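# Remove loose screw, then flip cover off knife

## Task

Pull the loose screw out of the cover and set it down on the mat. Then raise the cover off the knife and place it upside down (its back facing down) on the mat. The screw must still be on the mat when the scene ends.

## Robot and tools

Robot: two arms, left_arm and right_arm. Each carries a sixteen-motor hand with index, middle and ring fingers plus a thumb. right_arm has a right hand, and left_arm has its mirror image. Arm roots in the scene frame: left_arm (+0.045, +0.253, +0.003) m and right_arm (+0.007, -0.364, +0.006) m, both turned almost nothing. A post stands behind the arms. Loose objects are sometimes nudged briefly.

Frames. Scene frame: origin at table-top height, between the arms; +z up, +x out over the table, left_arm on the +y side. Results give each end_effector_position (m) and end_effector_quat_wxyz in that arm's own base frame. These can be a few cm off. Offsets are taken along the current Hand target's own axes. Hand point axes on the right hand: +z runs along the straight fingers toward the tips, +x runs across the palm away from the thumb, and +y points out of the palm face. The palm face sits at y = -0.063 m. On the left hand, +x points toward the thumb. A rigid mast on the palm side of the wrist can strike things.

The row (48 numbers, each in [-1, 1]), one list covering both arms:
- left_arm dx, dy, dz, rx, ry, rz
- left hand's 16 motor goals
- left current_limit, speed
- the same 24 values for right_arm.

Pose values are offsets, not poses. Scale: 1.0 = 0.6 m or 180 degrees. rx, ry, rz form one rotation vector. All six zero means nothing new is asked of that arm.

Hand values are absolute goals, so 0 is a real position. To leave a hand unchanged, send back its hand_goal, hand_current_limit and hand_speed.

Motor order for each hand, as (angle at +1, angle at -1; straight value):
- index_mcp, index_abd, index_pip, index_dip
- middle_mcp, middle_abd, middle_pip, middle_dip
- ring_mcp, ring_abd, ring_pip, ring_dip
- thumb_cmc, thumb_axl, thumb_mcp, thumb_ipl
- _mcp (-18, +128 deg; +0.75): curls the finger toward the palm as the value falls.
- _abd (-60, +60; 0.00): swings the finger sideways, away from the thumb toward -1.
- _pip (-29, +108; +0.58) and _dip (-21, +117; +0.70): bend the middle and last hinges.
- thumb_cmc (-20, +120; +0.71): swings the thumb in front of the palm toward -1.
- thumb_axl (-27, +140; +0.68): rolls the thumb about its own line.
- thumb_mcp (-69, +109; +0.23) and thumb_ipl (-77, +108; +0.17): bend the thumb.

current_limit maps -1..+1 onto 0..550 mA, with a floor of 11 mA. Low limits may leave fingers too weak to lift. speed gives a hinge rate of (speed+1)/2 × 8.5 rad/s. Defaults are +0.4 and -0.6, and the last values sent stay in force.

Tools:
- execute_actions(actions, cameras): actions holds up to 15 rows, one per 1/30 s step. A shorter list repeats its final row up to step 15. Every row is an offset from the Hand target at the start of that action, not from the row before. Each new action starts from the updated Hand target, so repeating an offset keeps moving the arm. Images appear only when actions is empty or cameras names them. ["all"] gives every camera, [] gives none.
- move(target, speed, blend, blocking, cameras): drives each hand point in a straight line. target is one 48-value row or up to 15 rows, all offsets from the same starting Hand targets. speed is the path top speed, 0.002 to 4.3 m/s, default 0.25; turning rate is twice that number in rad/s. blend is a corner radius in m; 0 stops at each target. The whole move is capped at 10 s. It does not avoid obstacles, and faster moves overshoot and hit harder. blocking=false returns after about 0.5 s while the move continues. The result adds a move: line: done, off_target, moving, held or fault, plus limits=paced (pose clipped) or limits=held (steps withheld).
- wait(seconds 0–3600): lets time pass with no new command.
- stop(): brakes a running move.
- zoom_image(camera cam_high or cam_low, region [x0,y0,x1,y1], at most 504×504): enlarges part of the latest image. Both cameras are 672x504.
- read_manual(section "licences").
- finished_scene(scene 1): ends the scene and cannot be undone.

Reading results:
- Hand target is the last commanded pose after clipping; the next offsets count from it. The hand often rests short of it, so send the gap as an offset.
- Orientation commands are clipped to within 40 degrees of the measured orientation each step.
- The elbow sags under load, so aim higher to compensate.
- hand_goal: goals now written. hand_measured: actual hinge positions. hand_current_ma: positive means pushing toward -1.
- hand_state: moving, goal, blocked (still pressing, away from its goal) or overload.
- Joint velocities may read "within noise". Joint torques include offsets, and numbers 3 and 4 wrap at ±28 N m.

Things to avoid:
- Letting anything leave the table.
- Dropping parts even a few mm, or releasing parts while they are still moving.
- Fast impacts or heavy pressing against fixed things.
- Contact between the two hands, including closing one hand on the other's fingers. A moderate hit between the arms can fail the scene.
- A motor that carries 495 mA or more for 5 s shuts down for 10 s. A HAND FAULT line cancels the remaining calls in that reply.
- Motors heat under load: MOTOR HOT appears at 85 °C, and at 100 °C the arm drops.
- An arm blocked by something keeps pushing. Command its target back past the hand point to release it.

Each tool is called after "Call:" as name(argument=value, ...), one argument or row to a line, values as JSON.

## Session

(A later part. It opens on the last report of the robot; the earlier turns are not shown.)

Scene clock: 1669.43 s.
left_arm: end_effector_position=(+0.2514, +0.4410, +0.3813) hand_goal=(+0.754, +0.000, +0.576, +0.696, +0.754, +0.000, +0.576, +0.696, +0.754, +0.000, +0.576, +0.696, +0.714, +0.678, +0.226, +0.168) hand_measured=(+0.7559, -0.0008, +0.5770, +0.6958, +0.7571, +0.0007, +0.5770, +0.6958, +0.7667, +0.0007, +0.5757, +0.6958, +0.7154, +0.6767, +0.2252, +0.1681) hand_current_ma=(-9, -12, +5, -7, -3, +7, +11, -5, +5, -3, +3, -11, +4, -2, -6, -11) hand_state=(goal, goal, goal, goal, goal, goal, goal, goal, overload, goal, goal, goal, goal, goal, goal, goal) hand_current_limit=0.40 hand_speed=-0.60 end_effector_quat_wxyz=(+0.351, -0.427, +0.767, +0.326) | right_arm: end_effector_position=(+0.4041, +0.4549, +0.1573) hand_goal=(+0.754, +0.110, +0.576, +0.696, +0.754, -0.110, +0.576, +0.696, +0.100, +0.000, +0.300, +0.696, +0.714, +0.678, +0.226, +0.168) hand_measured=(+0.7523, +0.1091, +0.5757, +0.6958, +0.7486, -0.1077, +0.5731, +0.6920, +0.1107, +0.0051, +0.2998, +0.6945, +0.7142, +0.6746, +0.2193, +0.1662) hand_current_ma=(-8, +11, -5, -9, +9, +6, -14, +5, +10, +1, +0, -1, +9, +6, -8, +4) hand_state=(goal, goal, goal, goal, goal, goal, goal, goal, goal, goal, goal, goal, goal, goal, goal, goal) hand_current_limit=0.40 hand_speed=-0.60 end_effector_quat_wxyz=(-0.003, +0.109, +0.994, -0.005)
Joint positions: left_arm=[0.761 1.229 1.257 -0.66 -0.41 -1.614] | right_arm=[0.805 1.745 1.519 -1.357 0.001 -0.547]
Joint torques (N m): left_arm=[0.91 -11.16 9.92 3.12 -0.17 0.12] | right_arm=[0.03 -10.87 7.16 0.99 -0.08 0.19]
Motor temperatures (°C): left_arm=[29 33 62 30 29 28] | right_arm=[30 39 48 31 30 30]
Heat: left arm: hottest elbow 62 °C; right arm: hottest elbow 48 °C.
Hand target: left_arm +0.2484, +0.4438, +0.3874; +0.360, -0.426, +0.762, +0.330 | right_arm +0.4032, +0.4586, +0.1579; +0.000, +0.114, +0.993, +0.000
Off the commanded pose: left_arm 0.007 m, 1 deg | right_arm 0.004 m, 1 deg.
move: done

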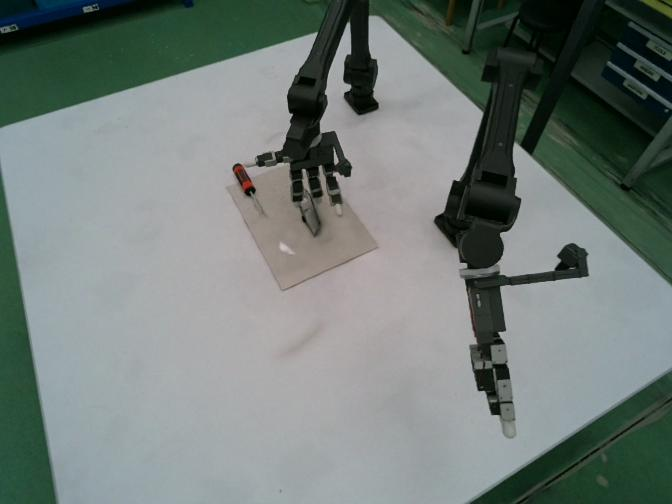

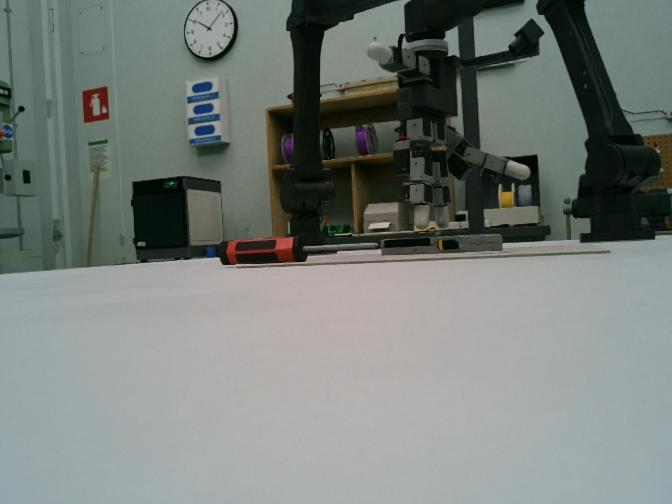

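Call:
move(
  target=[0,0,0,0,0,0,0.754,0,0.576,0.696,0.754,0,0.576,0.696,0.754,0,0.576,0.696,0.714,0.678,0.226,0.168,0.4,-0.6,0,0.0084,0.0428,0,0,0,0.754,0.11,0.576,0.696,0.754,-0.11,0.576,0.696,0.1,0,0.3,0.696,0.714,0.678,0.226,0.168,0.4,-0.6],
  cameras=["all"],
  speed=0.05,
)

Call:
zoom_image(
  camera="cam_high",
  region=[270, 160, 350, 240],
)

Call:
zoom_image(
  camera="cam_low",
  region=[370, 180, 510, 270],
)

Scene clock: 1686.83 s.
left_arm: end_effector_position=(+0.2514, +0.4410, +0.3813) hand_goal=(+0.754, +0.000, +0.576, +0.696, +0.754, +0.000, +0.576, +0.696, +0.754, +0.000, +0.576, +0.696, +0.714, +0.678, +0.226, +0.168) hand_measured=(+0.7559, -0.0008, +0.5770, +0.6958, +0.7571, +0.0007, +0.5770, +0.6958, +0.7667, +0.0007, +0.5770, +0.6958, +0.7154, +0.6777, +0.2252, +0.1681) hand_current_ma=(-7, -6, +10, -10, +1, +8, +7, -3, +13, -1, +2, -6, +10, -1, -5, -8) hand_state=(goal, goal, goal, goal, goal, goal, goal, goal, overload, goal, goal, goal, goal, goal, goal, goal) hand_current_limit=0.40 hand_speed=-0.60 end_effector_quat_wxyz=(+0.351, -0.427, +0.767, +0.326) | right_arm: end_effector_position=(+0.4050, +0.4593, +0.1386) hand_goal=(+0.754, +0.110, +0.576, +0.696, +0.754, -0.110, +0.576, +0.696, +0.100, +0.000, +0.300, +0.696, +0.714, +0.678, +0.226, +0.168) hand_measured=(+0.7523, +0.1076, +0.5770, +0.6958, +0.7486, -0.1077, +0.5718, +0.6920, +0.1107, +0.0036, +0.2998, +0.6945, +0.7154, +0.6746, +0.2193, +0.1662) hand_current_ma=(-6, +13, -5, -6, +10, +6, -11, +0, +13, +6, +0, +3, +8, +5, -5, -3) hand_state=(goal, goal, goal, goal, goal, goal, goal, goal, goal, goal, goal, goal, goal, goal, goal, goal) hand_current_limit=0.40 hand_speed=-0.60 end_effector_quat_wxyz=(+0.000, +0.109, +0.994, -0.001)
Joint positions: left_arm=[0.761 1.229 1.257 -0.66 -0.41 -1.614] | right_arm=[0.809 1.76 1.486 -1.298 0.001 -0.543]
Joint torques (N m): left_arm=[0.5 -11.34 9.92 3.04 -0.11 0.11] | right_arm=[0.03 -10.05 7.19 1.03 -0.08 0.18]
Motor temperatures (°C): left_arm=[29 33 62 30 29 28] | right_arm=[30 39 47 31 30 30]
Heat: left arm: hottest elbow 62 °C; right arm: hottest elbow 47 °C.
Hand target: left_arm +0.2484, +0.4438, +0.3874; +0.360, -0.426, +0.762, +0.330 | right_arm +0.4043, +0.4635, +0.1322; +0.000, +0.114, +0.993, +0.000
Off the commanded pose: left_arm 0.007 m, 1 deg | right_arm 0.008 m, 1 deg.
move: done

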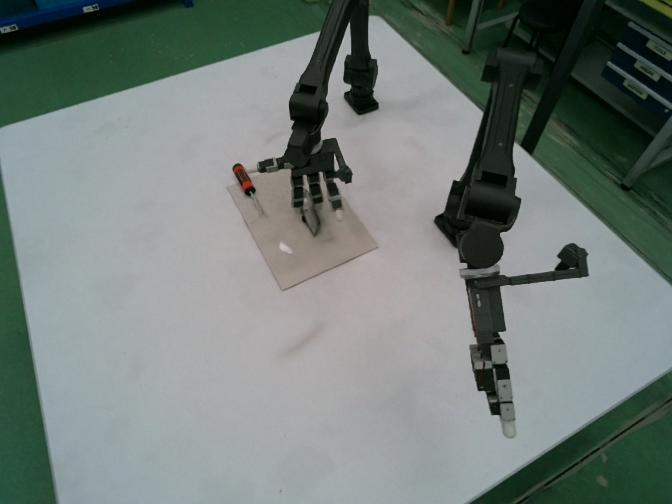

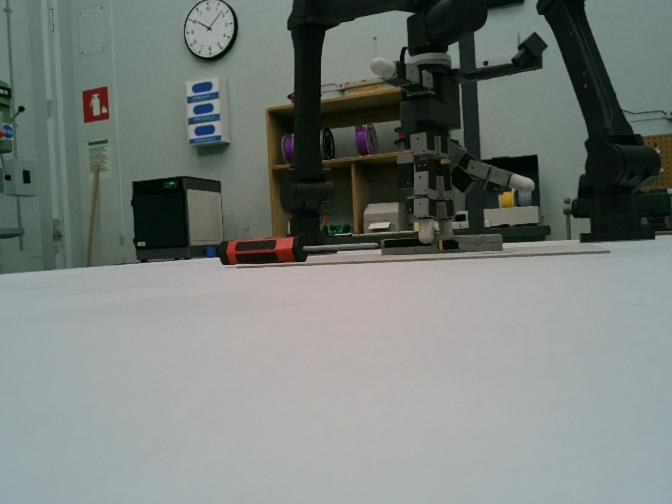

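Scaled by 6.300 from the camera's image (finer frame: 960x720).

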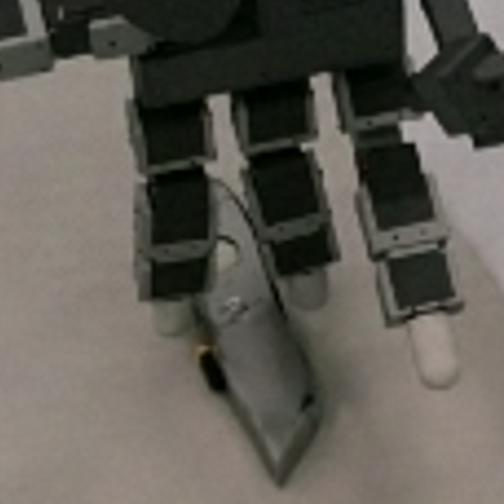

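Scaled by 3.600 from the camera's image (finer frame: 960x720).

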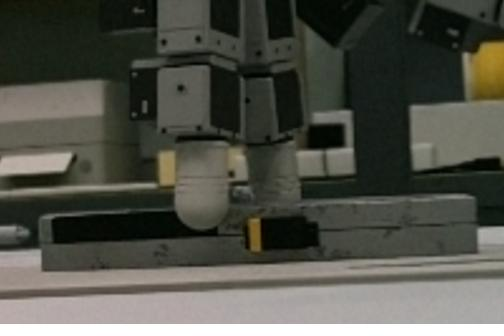

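Call:
move(
  target=[0,0,0,0,0,0,0.754,0,0.576,0.696,0.754,0,0.576,0.696,0.754,0,0.576,0.696,0.714,0.678,0.226,0.168,0.4,-0.6,0,0,0.013,0,0,0,0.754,0.11,0.576,0.696,0.754,-0.11,0.576,0.696,0.1,0,0.3,0.696,0.714,0.678,0.226,0.168,0.4,-0.6],
  cameras=["all"],
  speed=0.03,
)

Call:
zoom_image(
  camera="cam_high",
  region=[270, 160, 350, 240],
)

Call:
zoom_image(
  camera="cam_low",
  region=[370, 180, 510, 270],
)

Scene clock: 1696.83 s.
left_arm: end_effector_position=(+0.2514, +0.4410, +0.3813) hand_goal=(+0.754, +0.000, +0.576, +0.696, +0.754, +0.000, +0.576, +0.696, +0.754, +0.000, +0.576, +0.696, +0.714, +0.678, +0.226, +0.168) hand_measured=(+0.7559, +0.0007, +0.5770, +0.6958, +0.7571, +0.0007, +0.5770, +0.6958, +0.7667, -0.0008, +0.5770, +0.6958, +0.7154, +0.6777, +0.2252, +0.1672) hand_current_ma=(-6, -9, +2, -8, -5, +9, +12, -6, +9, -3, +3, -7, +6, +4, -7, -3) hand_state=(goal, goal, goal, goal, goal, goal, goal, goal, overload, goal, goal, goal, goal, goal, goal, goal) hand_current_limit=0.40 hand_speed=-0.60 end_effector_quat_wxyz=(+0.351, -0.427, +0.767, +0.326) | right_arm: end_effector_position=(+0.4053, +0.4595, +0.1320) hand_goal=(+0.754, +0.110, +0.576, +0.696, +0.754, -0.110, +0.576, +0.696, +0.100, +0.000, +0.300, +0.696, +0.714, +0.678, +0.226, +0.168) hand_measured=(+0.7523, +0.1091, +0.5770, +0.6958, +0.7486, -0.1077, +0.5718, +0.6920, +0.1107, +0.0036, +0.2998, +0.6932, +0.7142, +0.6746, +0.2183, +0.1662) hand_current_ma=(-10, +11, -7, -6, +8, +9, -12, +0, +10, +2, -3, -1, +10, +9, -7, +3) hand_state=(goal, goal, goal, goal, goal, goal, goal, goal, goal, goal, goal, goal, goal, goal, goal, goal) hand_current_limit=0.40 hand_speed=-0.60 end_effector_quat_wxyz=(+0.001, +0.109, +0.994, +0.000)
Joint positions: left_arm=[0.761 1.229 1.257 -0.66 -0.41 -1.614] | right_arm=[0.809 1.765 1.474 -1.279 0.001 -0.542]
Joint torques (N m): left_arm=[1.08 -11.4 9.84 3.06 -0.09 0.11] | right_arm=[0.03 -9.99 7.12 1.01 -0.07 0.18]
Motor temperatures (°C): left_arm=[29 33 62 30 29 28] | right_arm=[30 39 47 31 30 30]
Heat: left arm: hottest elbow 62 °C; right arm: hottest elbow 47 °C.
Hand target: left_arm +0.2484, +0.4438, +0.3874; +0.360, -0.426, +0.762, +0.330 | right_arm +0.4044, +0.4636, +0.1244; +0.000, +0.114, +0.993, +0.000
Off the commanded pose: left_arm 0.007 m, 1 deg | right_arm 0.009 m, 1 deg.
move: done

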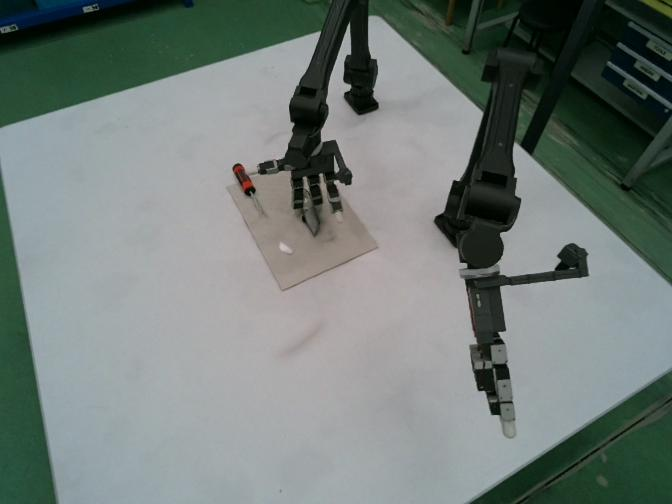

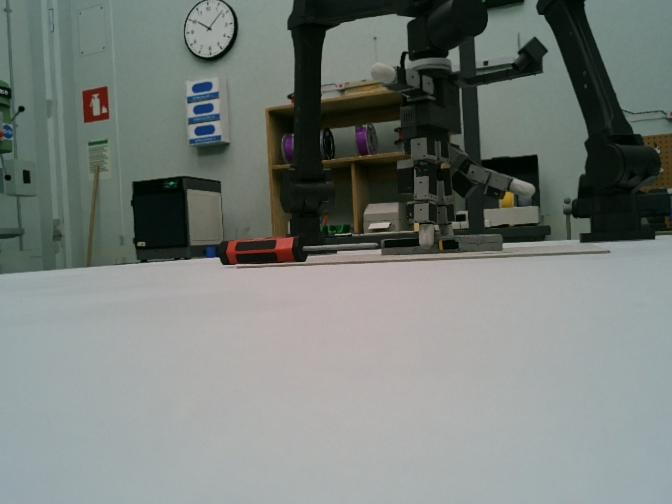

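Scaled by 6.300 from the camera's image (finer frame: 960x720).

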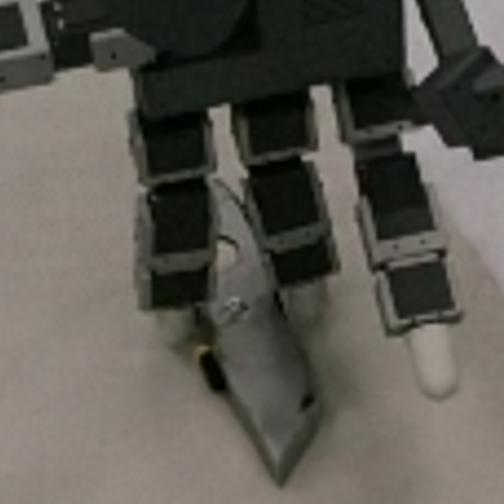

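Scaled by 3.600 from the camera's image (finer frame: 960x720).

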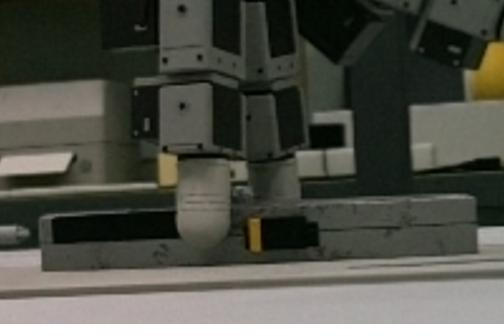

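Call:
move(
  target=[0,0,0,0,0,0,0.754,0,0.576,0.696,0.754,0,0.576,0.696,0.754,0,0.576,0.696,0.714,0.678,0.226,0.168,0.4,-0.6,0,0,0,0,0,0,0.754,0.0,0.576,0.696,0.754,0.0,0.576,0.696,0.1,0,0.3,0.696,0.714,0.678,0.226,0.168,0.4,-0.92],
  cameras=["all"],
  speed=0.03,
)

Call:
zoom_image(
  camera="cam_high",
  region=[270, 160, 350, 240],
)

Call:
zoom_image(
  camera="cam_low",
  region=[370, 180, 510, 270],
)

Scene clock: 1707.60 s.
left_arm: end_effector_position=(+0.2514, +0.4410, +0.3813) hand_goal=(+0.754, +0.000, +0.576, +0.696, +0.754, +0.000, +0.576, +0.696, +0.754, +0.000, +0.576, +0.696, +0.714, +0.678, +0.226, +0.168) hand_measured=(+0.7559, -0.0008, +0.5770, +0.6958, +0.7571, +0.0007, +0.5770, +0.6958, +0.7667, +0.0007, +0.5770, +0.6958, +0.7154, +0.6777, +0.2252, +0.1681) hand_current_ma=(-9, -7, +3, -5, -5, +5, +9, -2, +8, -3, +9, -10, +8, -2, -15, -7) hand_state=(goal, goal, goal, goal, goal, goal, goal, goal, overload, goal, goal, goal, goal, goal, goal, goal) hand_current_limit=0.40 hand_speed=-0.60 end_effector_quat_wxyz=(+0.351, -0.427, +0.767, +0.326) | right_arm: end_effector_position=(+0.4054, +0.4597, +0.1320) hand_goal=(+0.754, +0.000, +0.576, +0.696, +0.754, +0.000, +0.576, +0.696, +0.100, +0.000, +0.300, +0.696, +0.714, +0.678, +0.226, +0.168) hand_measured=(+0.7523, +0.0857, +0.5782, +0.6958, +0.7498, -0.0711, +0.5731, +0.6920, +0.1119, +0.0036, +0.2998, +0.6945, +0.7142, +0.6756, +0.2193, +0.1662) hand_current_ma=(-7, +54, -5, -7, +6, -25, -10, +0, +11, +5, -6, +0, +7, +5, -5, +2) hand_state=(goal, blocked, goal, goal, goal, blocked, goal, goal, goal, goal, goal, goal, goal, goal, goal, goal) hand_current_limit=0.40 hand_speed=-0.92 end_effector_quat_wxyz=(+0.001, +0.109, +0.994, +0.001)
Joint positions: left_arm=[0.761 1.229 1.257 -0.66 -0.41 -1.614] | right_arm=[0.809 1.765 1.474 -1.278 0.001 -0.542]
Joint torques (N m): left_arm=[0.91 -11.63 9.81 3.41 -0.13 0.04] | right_arm=[0.03 -9.88 7.12 1.02 -0.08 0.19]
Motor temperatures (°C): left_arm=[29 33 62 30 29 28] | right_arm=[30 39 47 31 29 30]
Heat: left arm: hottest elbow 62 °C; right arm: hottest elbow 47 °C.
Hand target: left_arm +0.2484, +0.4438, +0.3874; +0.360, -0.426, +0.762, +0.330 | right_arm +0.4043, +0.4636, +0.1244; +0.000, +0.114, +0.993, +0.000
Off the commanded pose: left_arm 0.007 m, 1 deg | right_arm 0.009 m, 1 deg.
move: done

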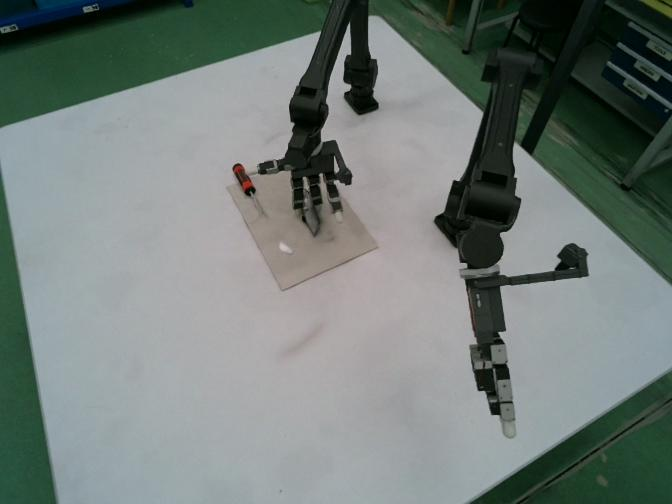

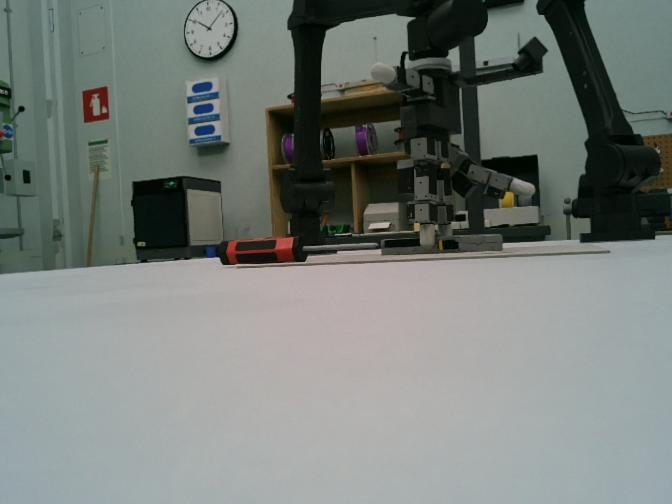

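Scaled by 6.300 from the camera's image (finer frame: 960x720).

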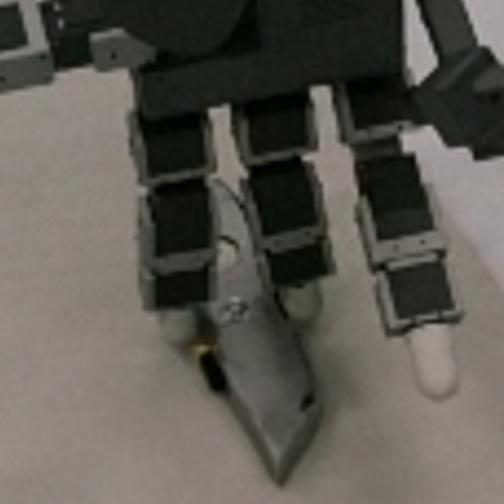

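Scaled by 3.600 from the camera's image (finer frame: 960x720).

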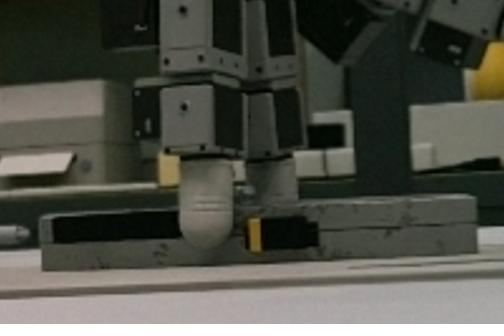

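Call:
move(
  target=[0,0,0,0,0,0,0.754,0,0.576,0.696,0.754,0,0.576,0.696,0.754,0,0.576,0.696,0.714,0.678,0.226,0.168,0.4,-0.6,0,0,0,0,0,0,0.754,-0.06,0.576,0.696,0.754,0.08,0.576,0.696,0.1,0,0.3,0.696,0.714,0.678,0.226,0.168,0.4,-0.92],
  cameras=[],
  speed=0.03,
)

Scene clock: 1720.60 s.
left_arm: end_effector_position=(+0.2514, +0.4410, +0.3813) hand_goal=(+0.754, +0.000, +0.576, +0.696, +0.754, +0.000, +0.576, +0.696, +0.754, +0.000, +0.576, +0.696, +0.714, +0.678, +0.226, +0.168) hand_measured=(+0.7559, +0.0007, +0.5770, +0.6958, +0.7559, +0.0007, +0.5770, +0.6958, +0.7667, +0.0007, +0.5770, +0.6958, +0.7154, +0.6777, +0.2252, +0.1681) hand_current_ma=(-4, -7, +1, -5, -1, +7, +13, +1, +8, -6, +7, -8, +9, -4, -8, -2) hand_state=(goal, goal, goal, goal, goal, goal, goal, goal, overload, goal, goal, goal, goal, goal, goal, goal) hand_current_limit=0.40 hand_speed=-0.60 end_effector_quat_wxyz=(+0.351, -0.427, +0.767, +0.326) | right_arm: end_effector_position=(+0.4054, +0.4597, +0.1320) hand_goal=(+0.754, -0.060, +0.576, +0.696, +0.754, +0.080, +0.576, +0.696, +0.100, +0.000, +0.300, +0.696, +0.714, +0.678, +0.226, +0.168) hand_measured=(+0.7523, +0.0857, +0.5795, +0.6958, +0.7486, -0.0667, +0.5731, +0.6920, +0.1107, +0.0036, +0.2998, +0.6932, +0.7142, +0.6746, +0.2193, +0.1653) hand_current_ma=(-8, +135, -3, -8, +4, -118, -7, +2, +12, +6, -1, -4, +5, +4, -2, +2) hand_state=(goal, blocked, goal, goal, goal, blocked, goal, goal, goal, goal, goal, goal, goal, goal, goal, goal) hand_current_limit=0.40 hand_speed=-0.92 end_effector_quat_wxyz=(+0.001, +0.109, +0.994, +0.001)
Joint positions: left_arm=[0.761 1.229 1.257 -0.66 -0.41 -1.614] | right_arm=[0.809 1.765 1.474 -1.278 0.001 -0.542]
Joint torques (N m): left_arm=[1.2 -11.16 10.11 2.99 -0.14 0.13] | right_arm=[0.03 -9.93 7.1 1.01 -0.08 0.19]
Motor temperatures (°C): left_arm=[29 33 62 30 29 28] | right_arm=[29 38 46 31 29 30]
Heat: left arm: hottest elbow 62 °C; right arm: hottest elbow 46 °C.
Hand target: left_arm +0.2484, +0.4438, +0.3874; +0.360, -0.426, +0.762, +0.330 | right_arm +0.4044, +0.4636, +0.1244; +0.000, +0.114, +0.993, +0.000
Off the commanded pose: left_arm 0.007 m, 1 deg | right_arm 0.009 m, 1 deg.
move: done

Call:
move(
  target=[0,0,0,0,0,0,0.754,0,0.576,0.696,0.754,0,0.576,0.696,0.754,0,0.576,0.696,0.714,0.678,0.226,0.168,0.4,-0.6,0,0,0,0,0,0,0.754,-0.28,0.576,0.696,0.754,0.30,0.576,0.696,0.1,0,0.3,0.696,0.714,0.678,0.226,0.168,0.4,-0.92],
  cameras=["all"],
  speed=0.03,
)

Call:
zoom_image(
  camera="cam_low",
  region=[370, 180, 510, 270],
)

Scene clock: 1730.70 s.
left_arm: end_effector_position=(+0.2514, +0.4410, +0.3813) hand_goal=(+0.754, +0.000, +0.576, +0.696, +0.754, +0.000, +0.576, +0.696, +0.754, +0.000, +0.576, +0.696, +0.714, +0.678, +0.226, +0.168) hand_measured=(+0.7559, +0.0007, +0.5770, +0.6971, +0.7559, +0.0007, +0.5770, +0.6958, +0.7667, -0.0008, +0.5770, +0.6958, +0.7154, +0.6777, +0.2252, +0.1681) hand_current_ma=(-7, -6, +4, -4, -4, +9, +9, -8, +12, -3, -1, -12, +6, -1, -8, +0) hand_state=(goal, goal, goal, goal, goal, goal, goal, goal, overload, goal, goal, goal, goal, goal, goal, goal) hand_current_limit=0.40 hand_speed=-0.60 end_effector_quat_wxyz=(+0.351, -0.427, +0.767, +0.326) | right_arm: end_effector_position=(+0.4052, +0.4598, +0.1320) hand_goal=(+0.754, -0.280, +0.576, +0.696, +0.754, +0.300, +0.576, +0.696, +0.100, +0.000, +0.300, +0.696, +0.714, +0.678, +0.226, +0.168) hand_measured=(+0.7535, +0.0886, +0.5808, +0.6958, +0.7498, -0.0594, +0.5731, +0.6958, +0.1107, +0.0051, +0.2998, +0.6945, +0.7142, +0.6746, +0.2193, +0.1662) hand_current_ma=(-13, +400, -3, -10, +10, -371, -10, +3, +11, +6, -3, +3, +11, +5, -3, -1) hand_state=(goal, moving, goal, goal, goal, moving, goal, goal, goal, goal, goal, goal, goal, goal, goal, goal) hand_current_limit=0.40 hand_speed=-0.92 end_effector_quat_wxyz=(+0.001, +0.109, +0.994, +0.001)
Joint positions: left_arm=[0.761 1.229 1.257 -0.66 -0.41 -1.614] | right_arm=[0.81 1.765 1.474 -1.278 0.001 -0.542]
Joint torques (N m): left_arm=[0.56 -10.58 9.88 3.17 -0.1 0.11] | right_arm=[-0.03 -9.82 7.12 1.01 -0.08 0.18]
Motor temperatures (°C): left_arm=[29 33 62 30 29 28] | right_arm=[29 38 46 31 29 30]
Heat: left arm: hottest elbow 62 °C; right arm: hottest elbow 46 °C.
Hand target: left_arm +0.2484, +0.4438, +0.3874; +0.360, -0.426, +0.762, +0.330 | right_arm +0.4043, +0.4636, +0.1244; +0.000, +0.114, +0.993, +0.000
Off the commanded pose: left_arm 0.007 m, 1 deg | right_arm 0.009 m, 1 deg.
move: done

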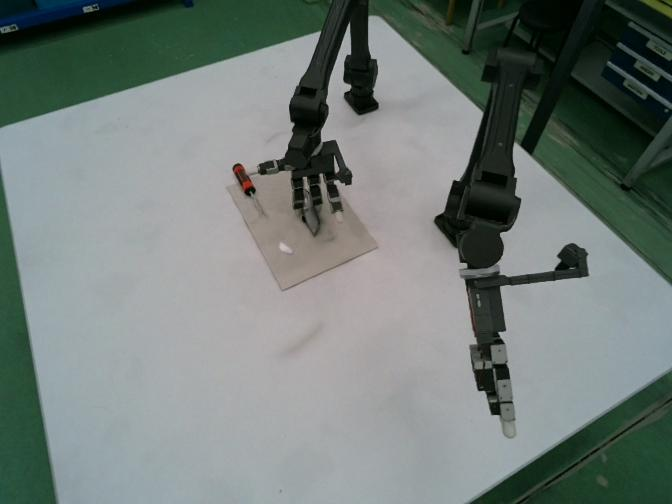

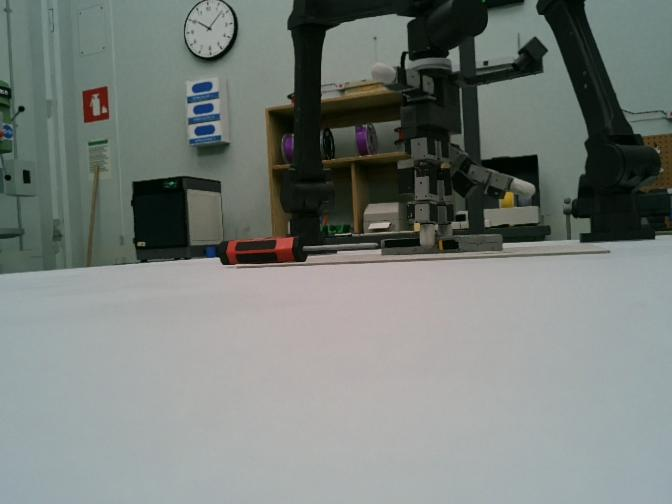

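Scaled by 3.600 from the camera's image (finer frame: 960x720).

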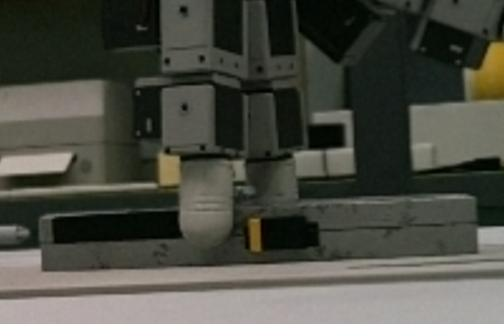

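Call:
move(
  target=[0,0,0,0,0,0,0.754,0,0.576,0.696,0.754,0,0.576,0.696,0.754,0,0.576,0.696,0.714,0.678,0.226,0.168,0.4,-0.6,0,0,-0.0394,-0.01096,-0.0065,0,0.754,-0.28,0.576,0.696,0.754,0.30,0.576,0.696,0.1,0,0.3,0.696,0.714,0.678,0.226,0.168,0.4,-0.92],
  cameras=["all"],
  speed=0.03,
)

Call:
zoom_image(
  camera="cam_low",
  region=[370, 180, 510, 270],
)

Scene clock: 1744.83 s.
left_arm: end_effector_position=(+0.2514, +0.4410, +0.3813) hand_goal=(+0.754, +0.000, +0.576, +0.696, +0.754, +0.000, +0.576, +0.696, +0.754, +0.000, +0.576, +0.696, +0.714, +0.678, +0.226, +0.168) hand_measured=(+0.7559, -0.0008, +0.5770, +0.6958, +0.7559, +0.0007, +0.5770, +0.6958, +0.7667, +0.0007, +0.5770, +0.6958, +0.7154, +0.6767, +0.2252, +0.1681) hand_current_ma=(-8, -11, +4, -8, +0, +10, +4, -7, +6, +1, -1, -10, +5, +1, -7, -3) hand_state=(goal, goal, goal, goal, goal, goal, goal, goal, overload, goal, goal, goal, goal, goal, goal, goal) hand_current_limit=0.40 hand_speed=-0.60 end_effector_quat_wxyz=(+0.351, -0.427, +0.767, +0.326) | right_arm: end_effector_position=(+0.4052, +0.4598, +0.1322) hand_goal=(+0.754, -0.280, +0.576, +0.696, +0.754, +0.300, +0.576, +0.696, +0.100, +0.000, +0.300, +0.696, +0.714, +0.678, +0.226, +0.168) hand_measured=(+0.7535, +0.0886, +0.5808, +0.6958, +0.7498, -0.0594, +0.5731, +0.6958, +0.1107, +0.0036, +0.2985, +0.6932, +0.7154, +0.6746, +0.2193, +0.1662) hand_current_ma=(-6, +395, -5, -9, +7, -378, -13, +6, +11, +3, -1, -7, +11, +5, -2, +4) hand_state=(goal, blocked, goal, goal, goal, blocked, goal, goal, goal, goal, goal, goal, goal, goal, goal, goal) hand_current_limit=0.40 hand_speed=-0.92 end_effector_quat_wxyz=(+0.001, +0.109, +0.994, +0.001)
Joint positions: left_arm=[0.761 1.229 1.257 -0.66 -0.41 -1.614] | right_arm=[0.81 1.765 1.474 -1.278 0.001 -0.542]
Joint torques (N m): left_arm=[0.91 -11.69 9.99 3.33 -0.11 0.11] | right_arm=[0.03 -12.86 7.16 1.02 -0.08 0.18]
Motor temperatures (°C): left_arm=[29 33 63 30 29 28] | right_arm=[29 38 46 31 29 30]
Heat: left arm: hottest elbow 63 °C; right arm: hottest elbow 46 °C.
Hand target: left_arm +0.2484, +0.4438, +0.3874; +0.360, -0.426, +0.762, +0.330 | right_arm +0.4043, +0.4636, +0.1482; +0.012, +0.114, +0.993, +0.016
Off the commanded pose: left_arm 0.007 m, 1 deg | right_arm 0.016 m, 2 deg.
move: off_target (right_arm)

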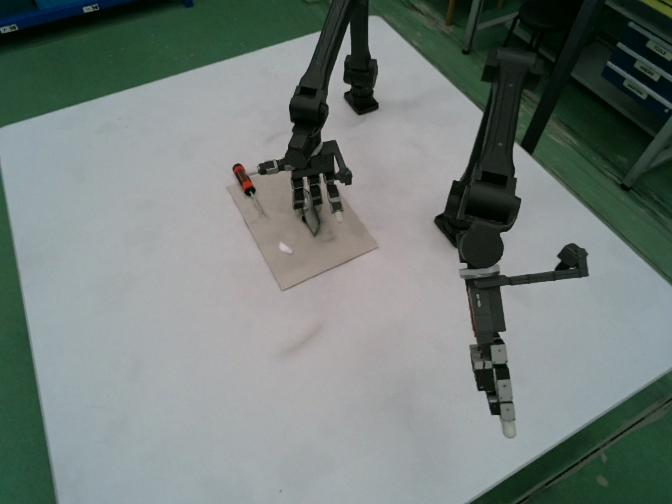

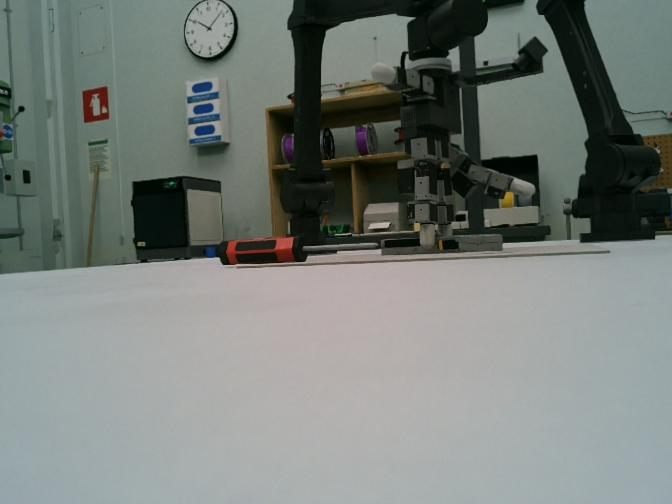

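Scaled by 3.600 from the camera's image (finer frame: 960x720).

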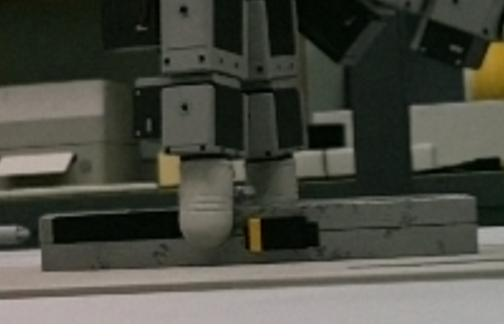

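Call:
move(
  target=[0,0,0,0,0,0,0.754,0,0.576,0.696,0.754,0,0.576,0.696,0.754,0,0.576,0.696,0.714,0.678,0.226,0.168,0.4,-0.6,0,0,-0.0246,-0.00685,-0.0041,0,0.754,-0.28,0.576,0.696,0.754,0.30,0.576,0.696,0.1,0,0.3,0.696,0.714,0.678,0.226,0.168,0.4,-0.92],
  cameras=["all"],
  speed=0.03,
)

Call:
zoom_image(
  camera="cam_low",
  region=[370, 180, 510, 270],
)

Scene clock: 1751.13 s.
left_arm: end_effector_position=(+0.2514, +0.4410, +0.3813) hand_goal=(+0.754, +0.000, +0.576, +0.696, +0.754, +0.000, +0.576, +0.696, +0.754, +0.000, +0.576, +0.696, +0.714, +0.678, +0.226, +0.168) hand_measured=(+0.7559, -0.0008, +0.5770, +0.6958, +0.7559, +0.0007, +0.5770, +0.6958, +0.7667, +0.0007, +0.5770, +0.6958, +0.7154, +0.6767, +0.2252, +0.1681) hand_current_ma=(-6, -11, +8, -3, +4, +6, +9, -1, +16, -1, +4, -9, +2, -3, -7, -6) hand_state=(goal, goal, goal, goal, goal, goal, goal, goal, overload, goal, goal, goal, goal, goal, goal, goal) hand_current_limit=0.40 hand_speed=-0.60 end_effector_quat_wxyz=(+0.351, -0.427, +0.767, +0.326) | right_arm: end_effector_position=(+0.4038, +0.4586, +0.1430) hand_goal=(+0.754, -0.280, +0.576, +0.696, +0.754, +0.300, +0.576, +0.696, +0.100, +0.000, +0.300, +0.696, +0.714, +0.678, +0.226, +0.168) hand_measured=(+0.7595, +0.0886, +0.5808, +0.6971, +0.7523, -0.0594, +0.5770, +0.6983, +0.1107, +0.0051, +0.2998, +0.6932, +0.7142, +0.6746, +0.2193, +0.1662) hand_current_ma=(-7, +398, -3, -8, +8, -373, -7, +5, +11, +2, -4, -2, +6, +4, -3, +5) hand_state=(goal, blocked, goal, goal, goal, blocked, goal, goal, goal, goal, goal, goal, goal, goal, goal, goal) hand_current_limit=0.40 hand_speed=-0.92 end_effector_quat_wxyz=(+0.006, +0.109, +0.994, +0.007)
Joint positions: left_arm=[0.761 1.229 1.257 -0.66 -0.41 -1.614] | right_arm=[0.81 1.742 1.469 -1.278 0.001 -0.542]
Joint torques (N m): left_arm=[1.03 -11.46 10.09 3.19 -0.11 0.11] | right_arm=[0.03 -12.92 7.53 1.05 -0.06 0.18]
Motor temperatures (°C): left_arm=[29 33 63 30 29 28] | right_arm=[29 38 46 31 29 30]
Heat: left arm: hottest elbow 63 °C; right arm: hottest elbow 46 °C.
Hand target: left_arm +0.2484, +0.4438, +0.3874; +0.360, -0.426, +0.762, +0.330 | right_arm +0.4038, +0.4631, +0.1627; +0.020, +0.114, +0.993, +0.026
Off the commanded pose: left_arm 0.007 m, 1 deg | right_arm 0.020 m, 3 deg.
move: off_target (right_arm)

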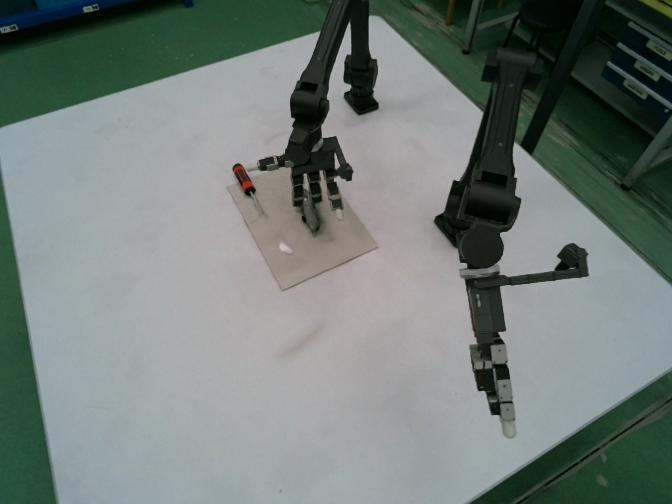

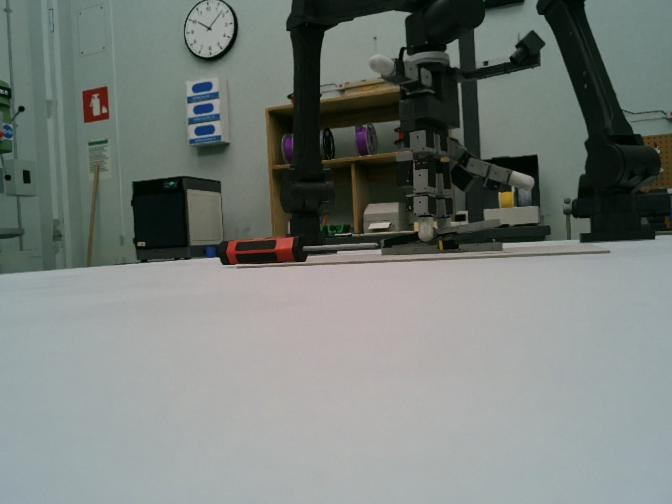

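Scaled by 3.600 from the camera's image (finer frame: 960x720).

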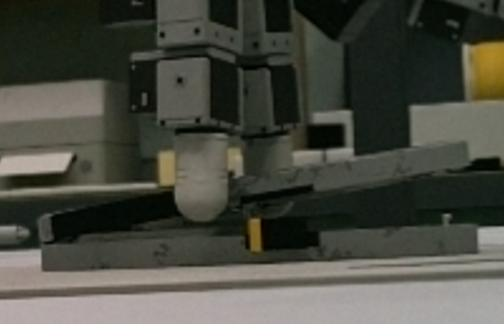

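Call:
zoom_image(
  camera="cam_low",
  region=[425, 215, 510, 260],
)

Call:
zoom_image(
  camera="cam_low",
  region=[370, 215, 455, 260],
)

Call:
zoom_image(
  camera="cam_high",
  region=[285, 180, 335, 240],
)

Scaled by 5.929 from the camera's image (finer frame: 960x720).

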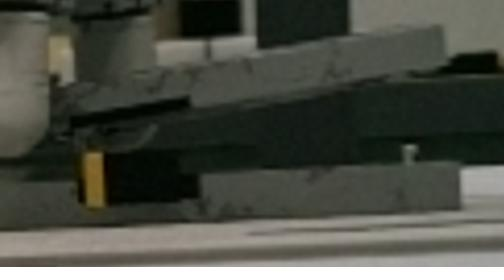

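Scaled by 5.929 from the camera's image (finer frame: 960x720).

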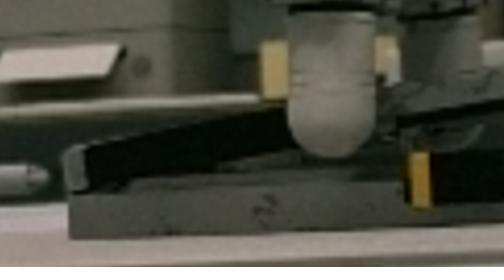

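Scaled by 8.400 from the camera's image (finer frame: 960x720).

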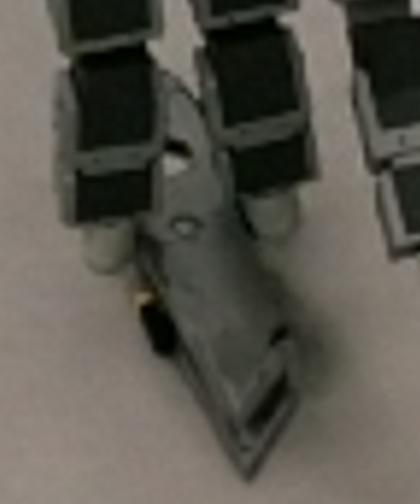

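Call:
move(
  target=[0,0,0,0,0,0,0.754,0,0.576,0.696,0.754,0,0.576,0.696,0.754,0,0.576,0.696,0.714,0.678,0.226,0.168,0.4,-0.6,0,0,-0.04,-0.01096,-0.0065,0,0.754,-0.28,0.576,0.696,0.754,0.30,0.576,0.696,0.1,0,0.3,0.696,0.714,0.678,0.226,0.168,0.4,-0.92],
  cameras=["all"],
  speed=0.03,
)

Call:
zoom_image(
  camera="cam_low",
  region=[370, 180, 510, 270],
)

Call:
zoom_image(
  camera="cam_high",
  region=[285, 180, 335, 240],
)

Scene clock: 1776.13 s.
left_arm: end_effector_position=(+0.2514, +0.4410, +0.3813) hand_goal=(+0.754, +0.000, +0.576, +0.696, +0.754, +0.000, +0.576, +0.696, +0.754, +0.000, +0.576, +0.696, +0.714, +0.678, +0.226, +0.168) hand_measured=(+0.7559, -0.0008, +0.5757, +0.6958, +0.7571, +0.0007, +0.5770, +0.6958, +0.7667, +0.0007, +0.5770, +0.6958, +0.7154, +0.6777, +0.2252, +0.1681) hand_current_ma=(-7, -7, +5, -6, -4, +6, +14, -6, +10, +2, +8, -8, +6, -1, -8, -5) hand_state=(goal, goal, goal, goal, goal, goal, goal, goal, overload, goal, goal, goal, goal, goal, goal, goal) hand_current_limit=0.40 hand_speed=-0.60 end_effector_quat_wxyz=(+0.351, -0.427, +0.767, +0.326) | right_arm: end_effector_position=(+0.4031, +0.4578, +0.1684) hand_goal=(+0.754, -0.280, +0.576, +0.696, +0.754, +0.300, +0.576, +0.696, +0.100, +0.000, +0.300, +0.696, +0.714, +0.678, +0.226, +0.168) hand_measured=(+0.7619, +0.0886, +0.5808, +0.6971, +0.7450, -0.0565, +0.5718, +0.6907, +0.1107, +0.0036, +0.2985, +0.6932, +0.7167, +0.6746, +0.2193, +0.1662) hand_current_ma=(-6, +395, -4, -8, +4, -380, -12, +1, +10, +5, -2, -5, +10, +5, -7, +5) hand_state=(goal, blocked, goal, goal, goal, blocked, goal, goal, goal, goal, goal, goal, goal, goal, goal, goal) hand_current_limit=0.40 hand_speed=-0.92 end_effector_quat_wxyz=(+0.019, +0.110, +0.993, +0.025)
Joint positions: left_arm=[0.761 1.229 1.257 -0.66 -0.41 -1.614] | right_arm=[0.81 1.699 1.469 -1.278 0.001 -0.541]
Joint torques (N m): left_arm=[0.79 -10.81 9.73 3.02 -0.13 0.1] | right_arm=[0.03 -12.28 7.79 1.1 -0.04 0.17]
Motor temperatures (°C): left_arm=[29 33 63 30 29 28] | right_arm=[29 38 46 31 29 30]
Heat: left arm: hottest elbow 63 °C; right arm: hottest elbow 46 °C.
Hand target: left_arm +0.2484, +0.4438, +0.3874; +0.360, -0.426, +0.762, +0.330 | right_arm +0.4027, +0.4620, +0.1866; +0.032, +0.114, +0.992, +0.042
Off the commanded pose: left_arm 0.007 m, 1 deg | right_arm 0.019 m, 2 deg.
move: off_target (right_arm)

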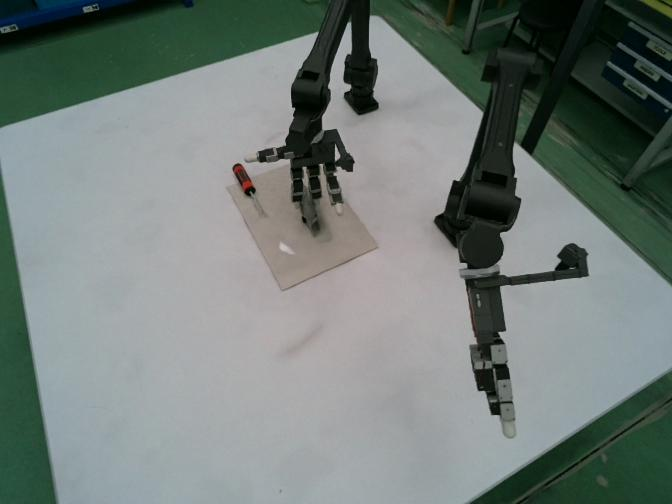

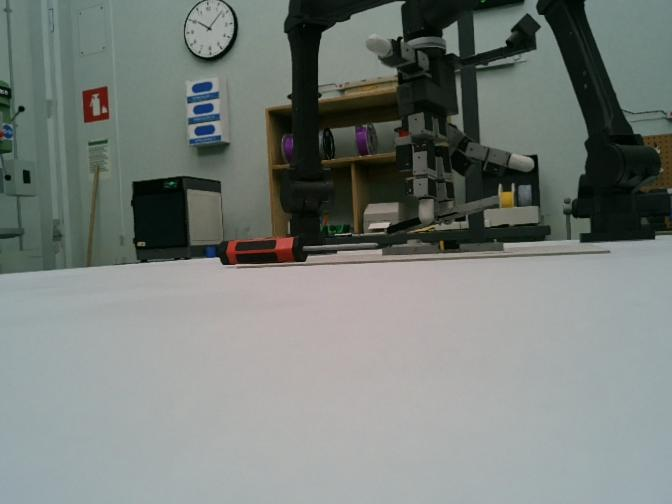

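Scaled by 3.600 from the camera's image (finer frame: 960x720).

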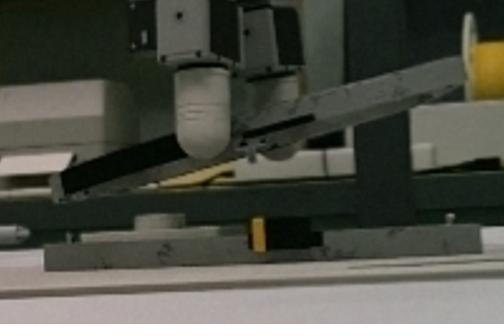

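Scaled by 8.400 from the camera's image (finer frame: 960x720).

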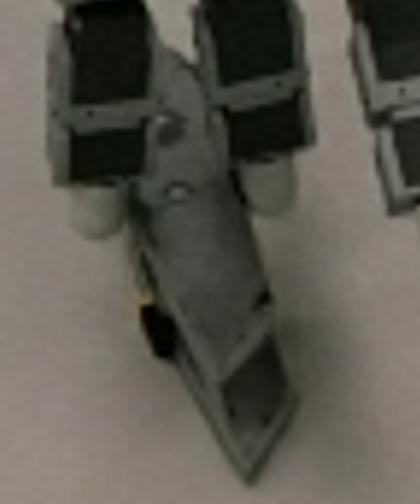

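Call:
zoom_image(
  camera="cam_low",
  region=[420, 195, 462, 237],
)

Call:
zoom_image(
  camera="cam_high",
  region=[295, 190, 321, 216],
)

Scaled by 12.000 from the camera's image (finer frame: 960x720).

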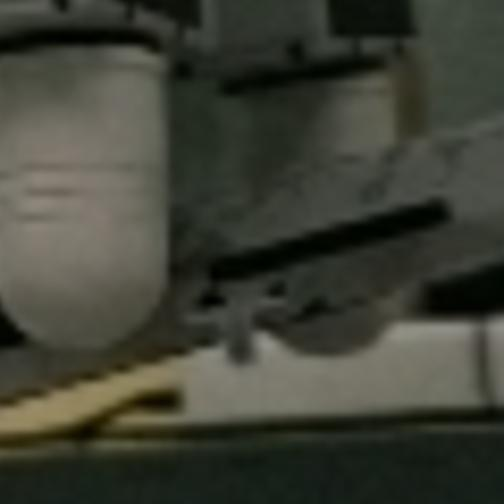

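Scaled by 19.385 from the camera's image (finer frame: 960x720).

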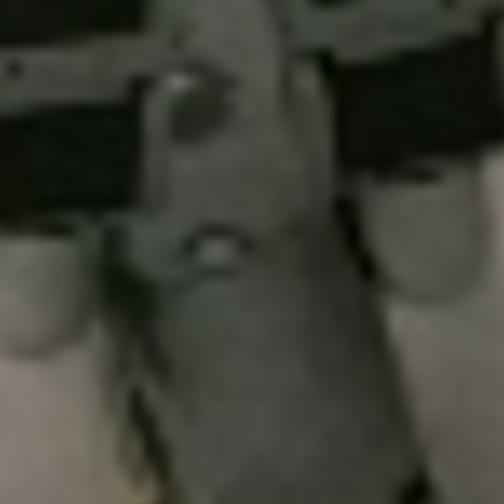

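Call:
move(
  target=[0,0,0,0,0,0,0.754,0,0.576,0.696,0.754,0,0.576,0.696,0.754,0,0.576,0.696,0.714,0.678,0.226,0.168,0.4,-0.6,0.0923,0.0095,-0.0043,0.0301,0.0178,0,0.754,-0.28,0.576,0.696,0.754,0.30,0.576,0.696,0.1,0,0.3,0.696,0.714,0.678,0.226,0.168,0.4,-0.92],
  cameras=["all"],
  speed=0.06,
)

Call:
zoom_image(
  camera="cam_low",
  region=[370, 180, 510, 270],
)

Call:
zoom_image(
  camera="cam_high",
  region=[280, 160, 380, 260],
)

Scene clock: 2094.37 s.
left_arm: end_effector_position=(+0.2514, +0.4410, +0.3813) hand_goal=(+0.754, +0.000, +0.576, +0.696, +0.754, +0.000, +0.576, +0.696, +0.754, +0.000, +0.576, +0.696, +0.714, +0.678, +0.226, +0.168) hand_measured=(+0.7559, -0.0008, +0.5770, +0.6958, +0.7559, +0.0007, +0.5757, +0.6958, +0.7667, +0.0007, +0.5770, +0.6958, +0.7154, +0.6777, +0.2252, +0.1672) hand_current_ma=(-11, -10, +1, -8, -6, +11, +9, -4, +10, -2, +2, -6, +9, -1, -7, -5) hand_state=(goal, goal, goal, goal, goal, goal, goal, goal, overload, goal, goal, goal, goal, goal, goal, goal) hand_current_limit=0.40 hand_speed=-0.60 end_effector_quat_wxyz=(+0.351, -0.427, +0.767, +0.326) | right_arm: end_effector_position=(+0.3442, +0.4708, +0.1584) hand_goal=(+0.754, -0.280, +0.576, +0.696, +0.754, +0.300, +0.576, +0.696, +0.100, +0.000, +0.300, +0.696, +0.714, +0.678, +0.226, +0.168) hand_measured=(+0.7619, +0.0871, +0.5808, +0.6958, +0.7438, -0.0565, +0.5718, +0.6907, +0.1107, +0.0036, +0.2998, +0.6932, +0.7142, +0.6746, +0.2193, +0.1662) hand_current_ma=(-11, +398, -7, -14, +8, -378, -10, +3, +10, +8, -3, -1, +6, +9, -5, +3) hand_state=(goal, blocked, goal, goal, goal, blocked, goal, goal, goal, goal, goal, goal, goal, goal, goal, goal) hand_current_limit=0.40 hand_speed=-0.92 end_effector_quat_wxyz=(-0.014, +0.107, +0.994, -0.022)
Joint positions: left_arm=[0.761 1.229 1.257 -0.66 -0.41 -1.614] | right_arm=[0.913 1.699 1.469 -1.393 0 -0.443]
Joint torques (N m): left_arm=[1.2 -11.46 9.89 3.25 -0.13 0.11] | right_arm=[-0.32 -11.4 10.44 0.03 -0.07 0.19]
Motor temperatures (°C): left_arm=[28 33 65 30 29 28] | right_arm=[29 39 47 31 29 30]
Heat: left arm: hottest elbow 65 °C; right arm: hottest elbow 47 °C.
Hand target: left_arm +0.2484, +0.4438, +0.3874; +0.360, -0.426, +0.762, +0.330 | right_arm +0.3499, +0.4800, +0.1867; -0.001, +0.114, +0.993, -0.002
Off the commanded pose: left_arm 0.007 m, 1 deg | right_arm 0.030 m, 3 deg.
move: off_target (right_arm)

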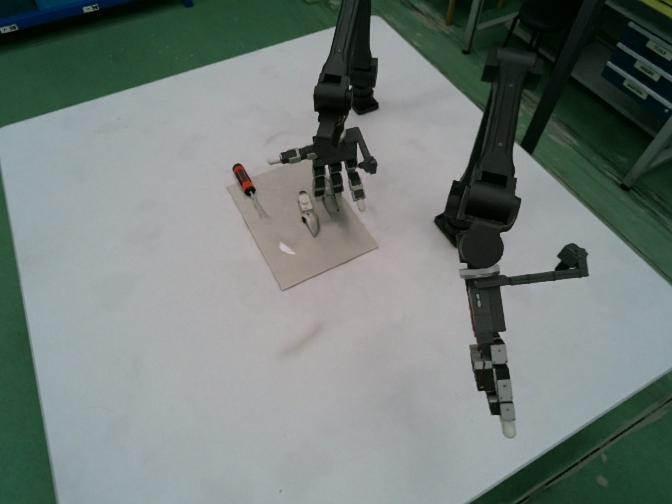

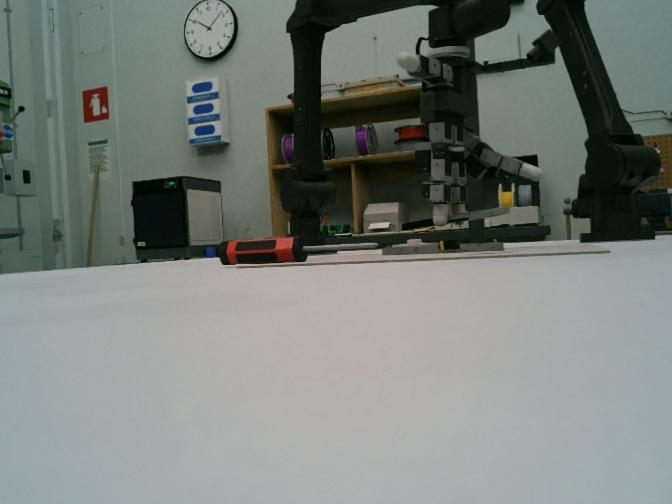

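Scaled by 3.600 from the camera's image (finer frame: 960x720).

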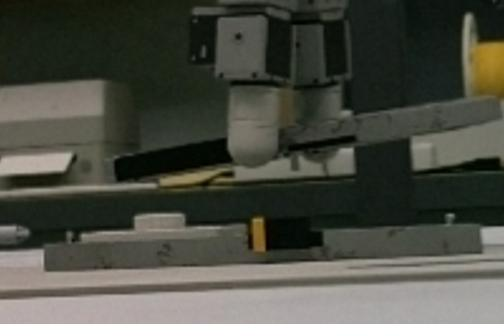

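Scaled by 5.040 from the camera's image (finer frame: 960x720).

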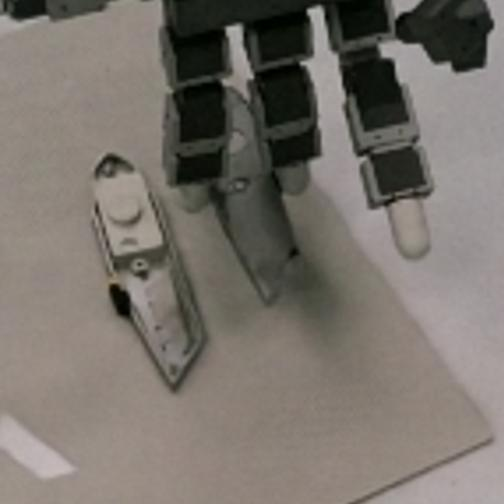

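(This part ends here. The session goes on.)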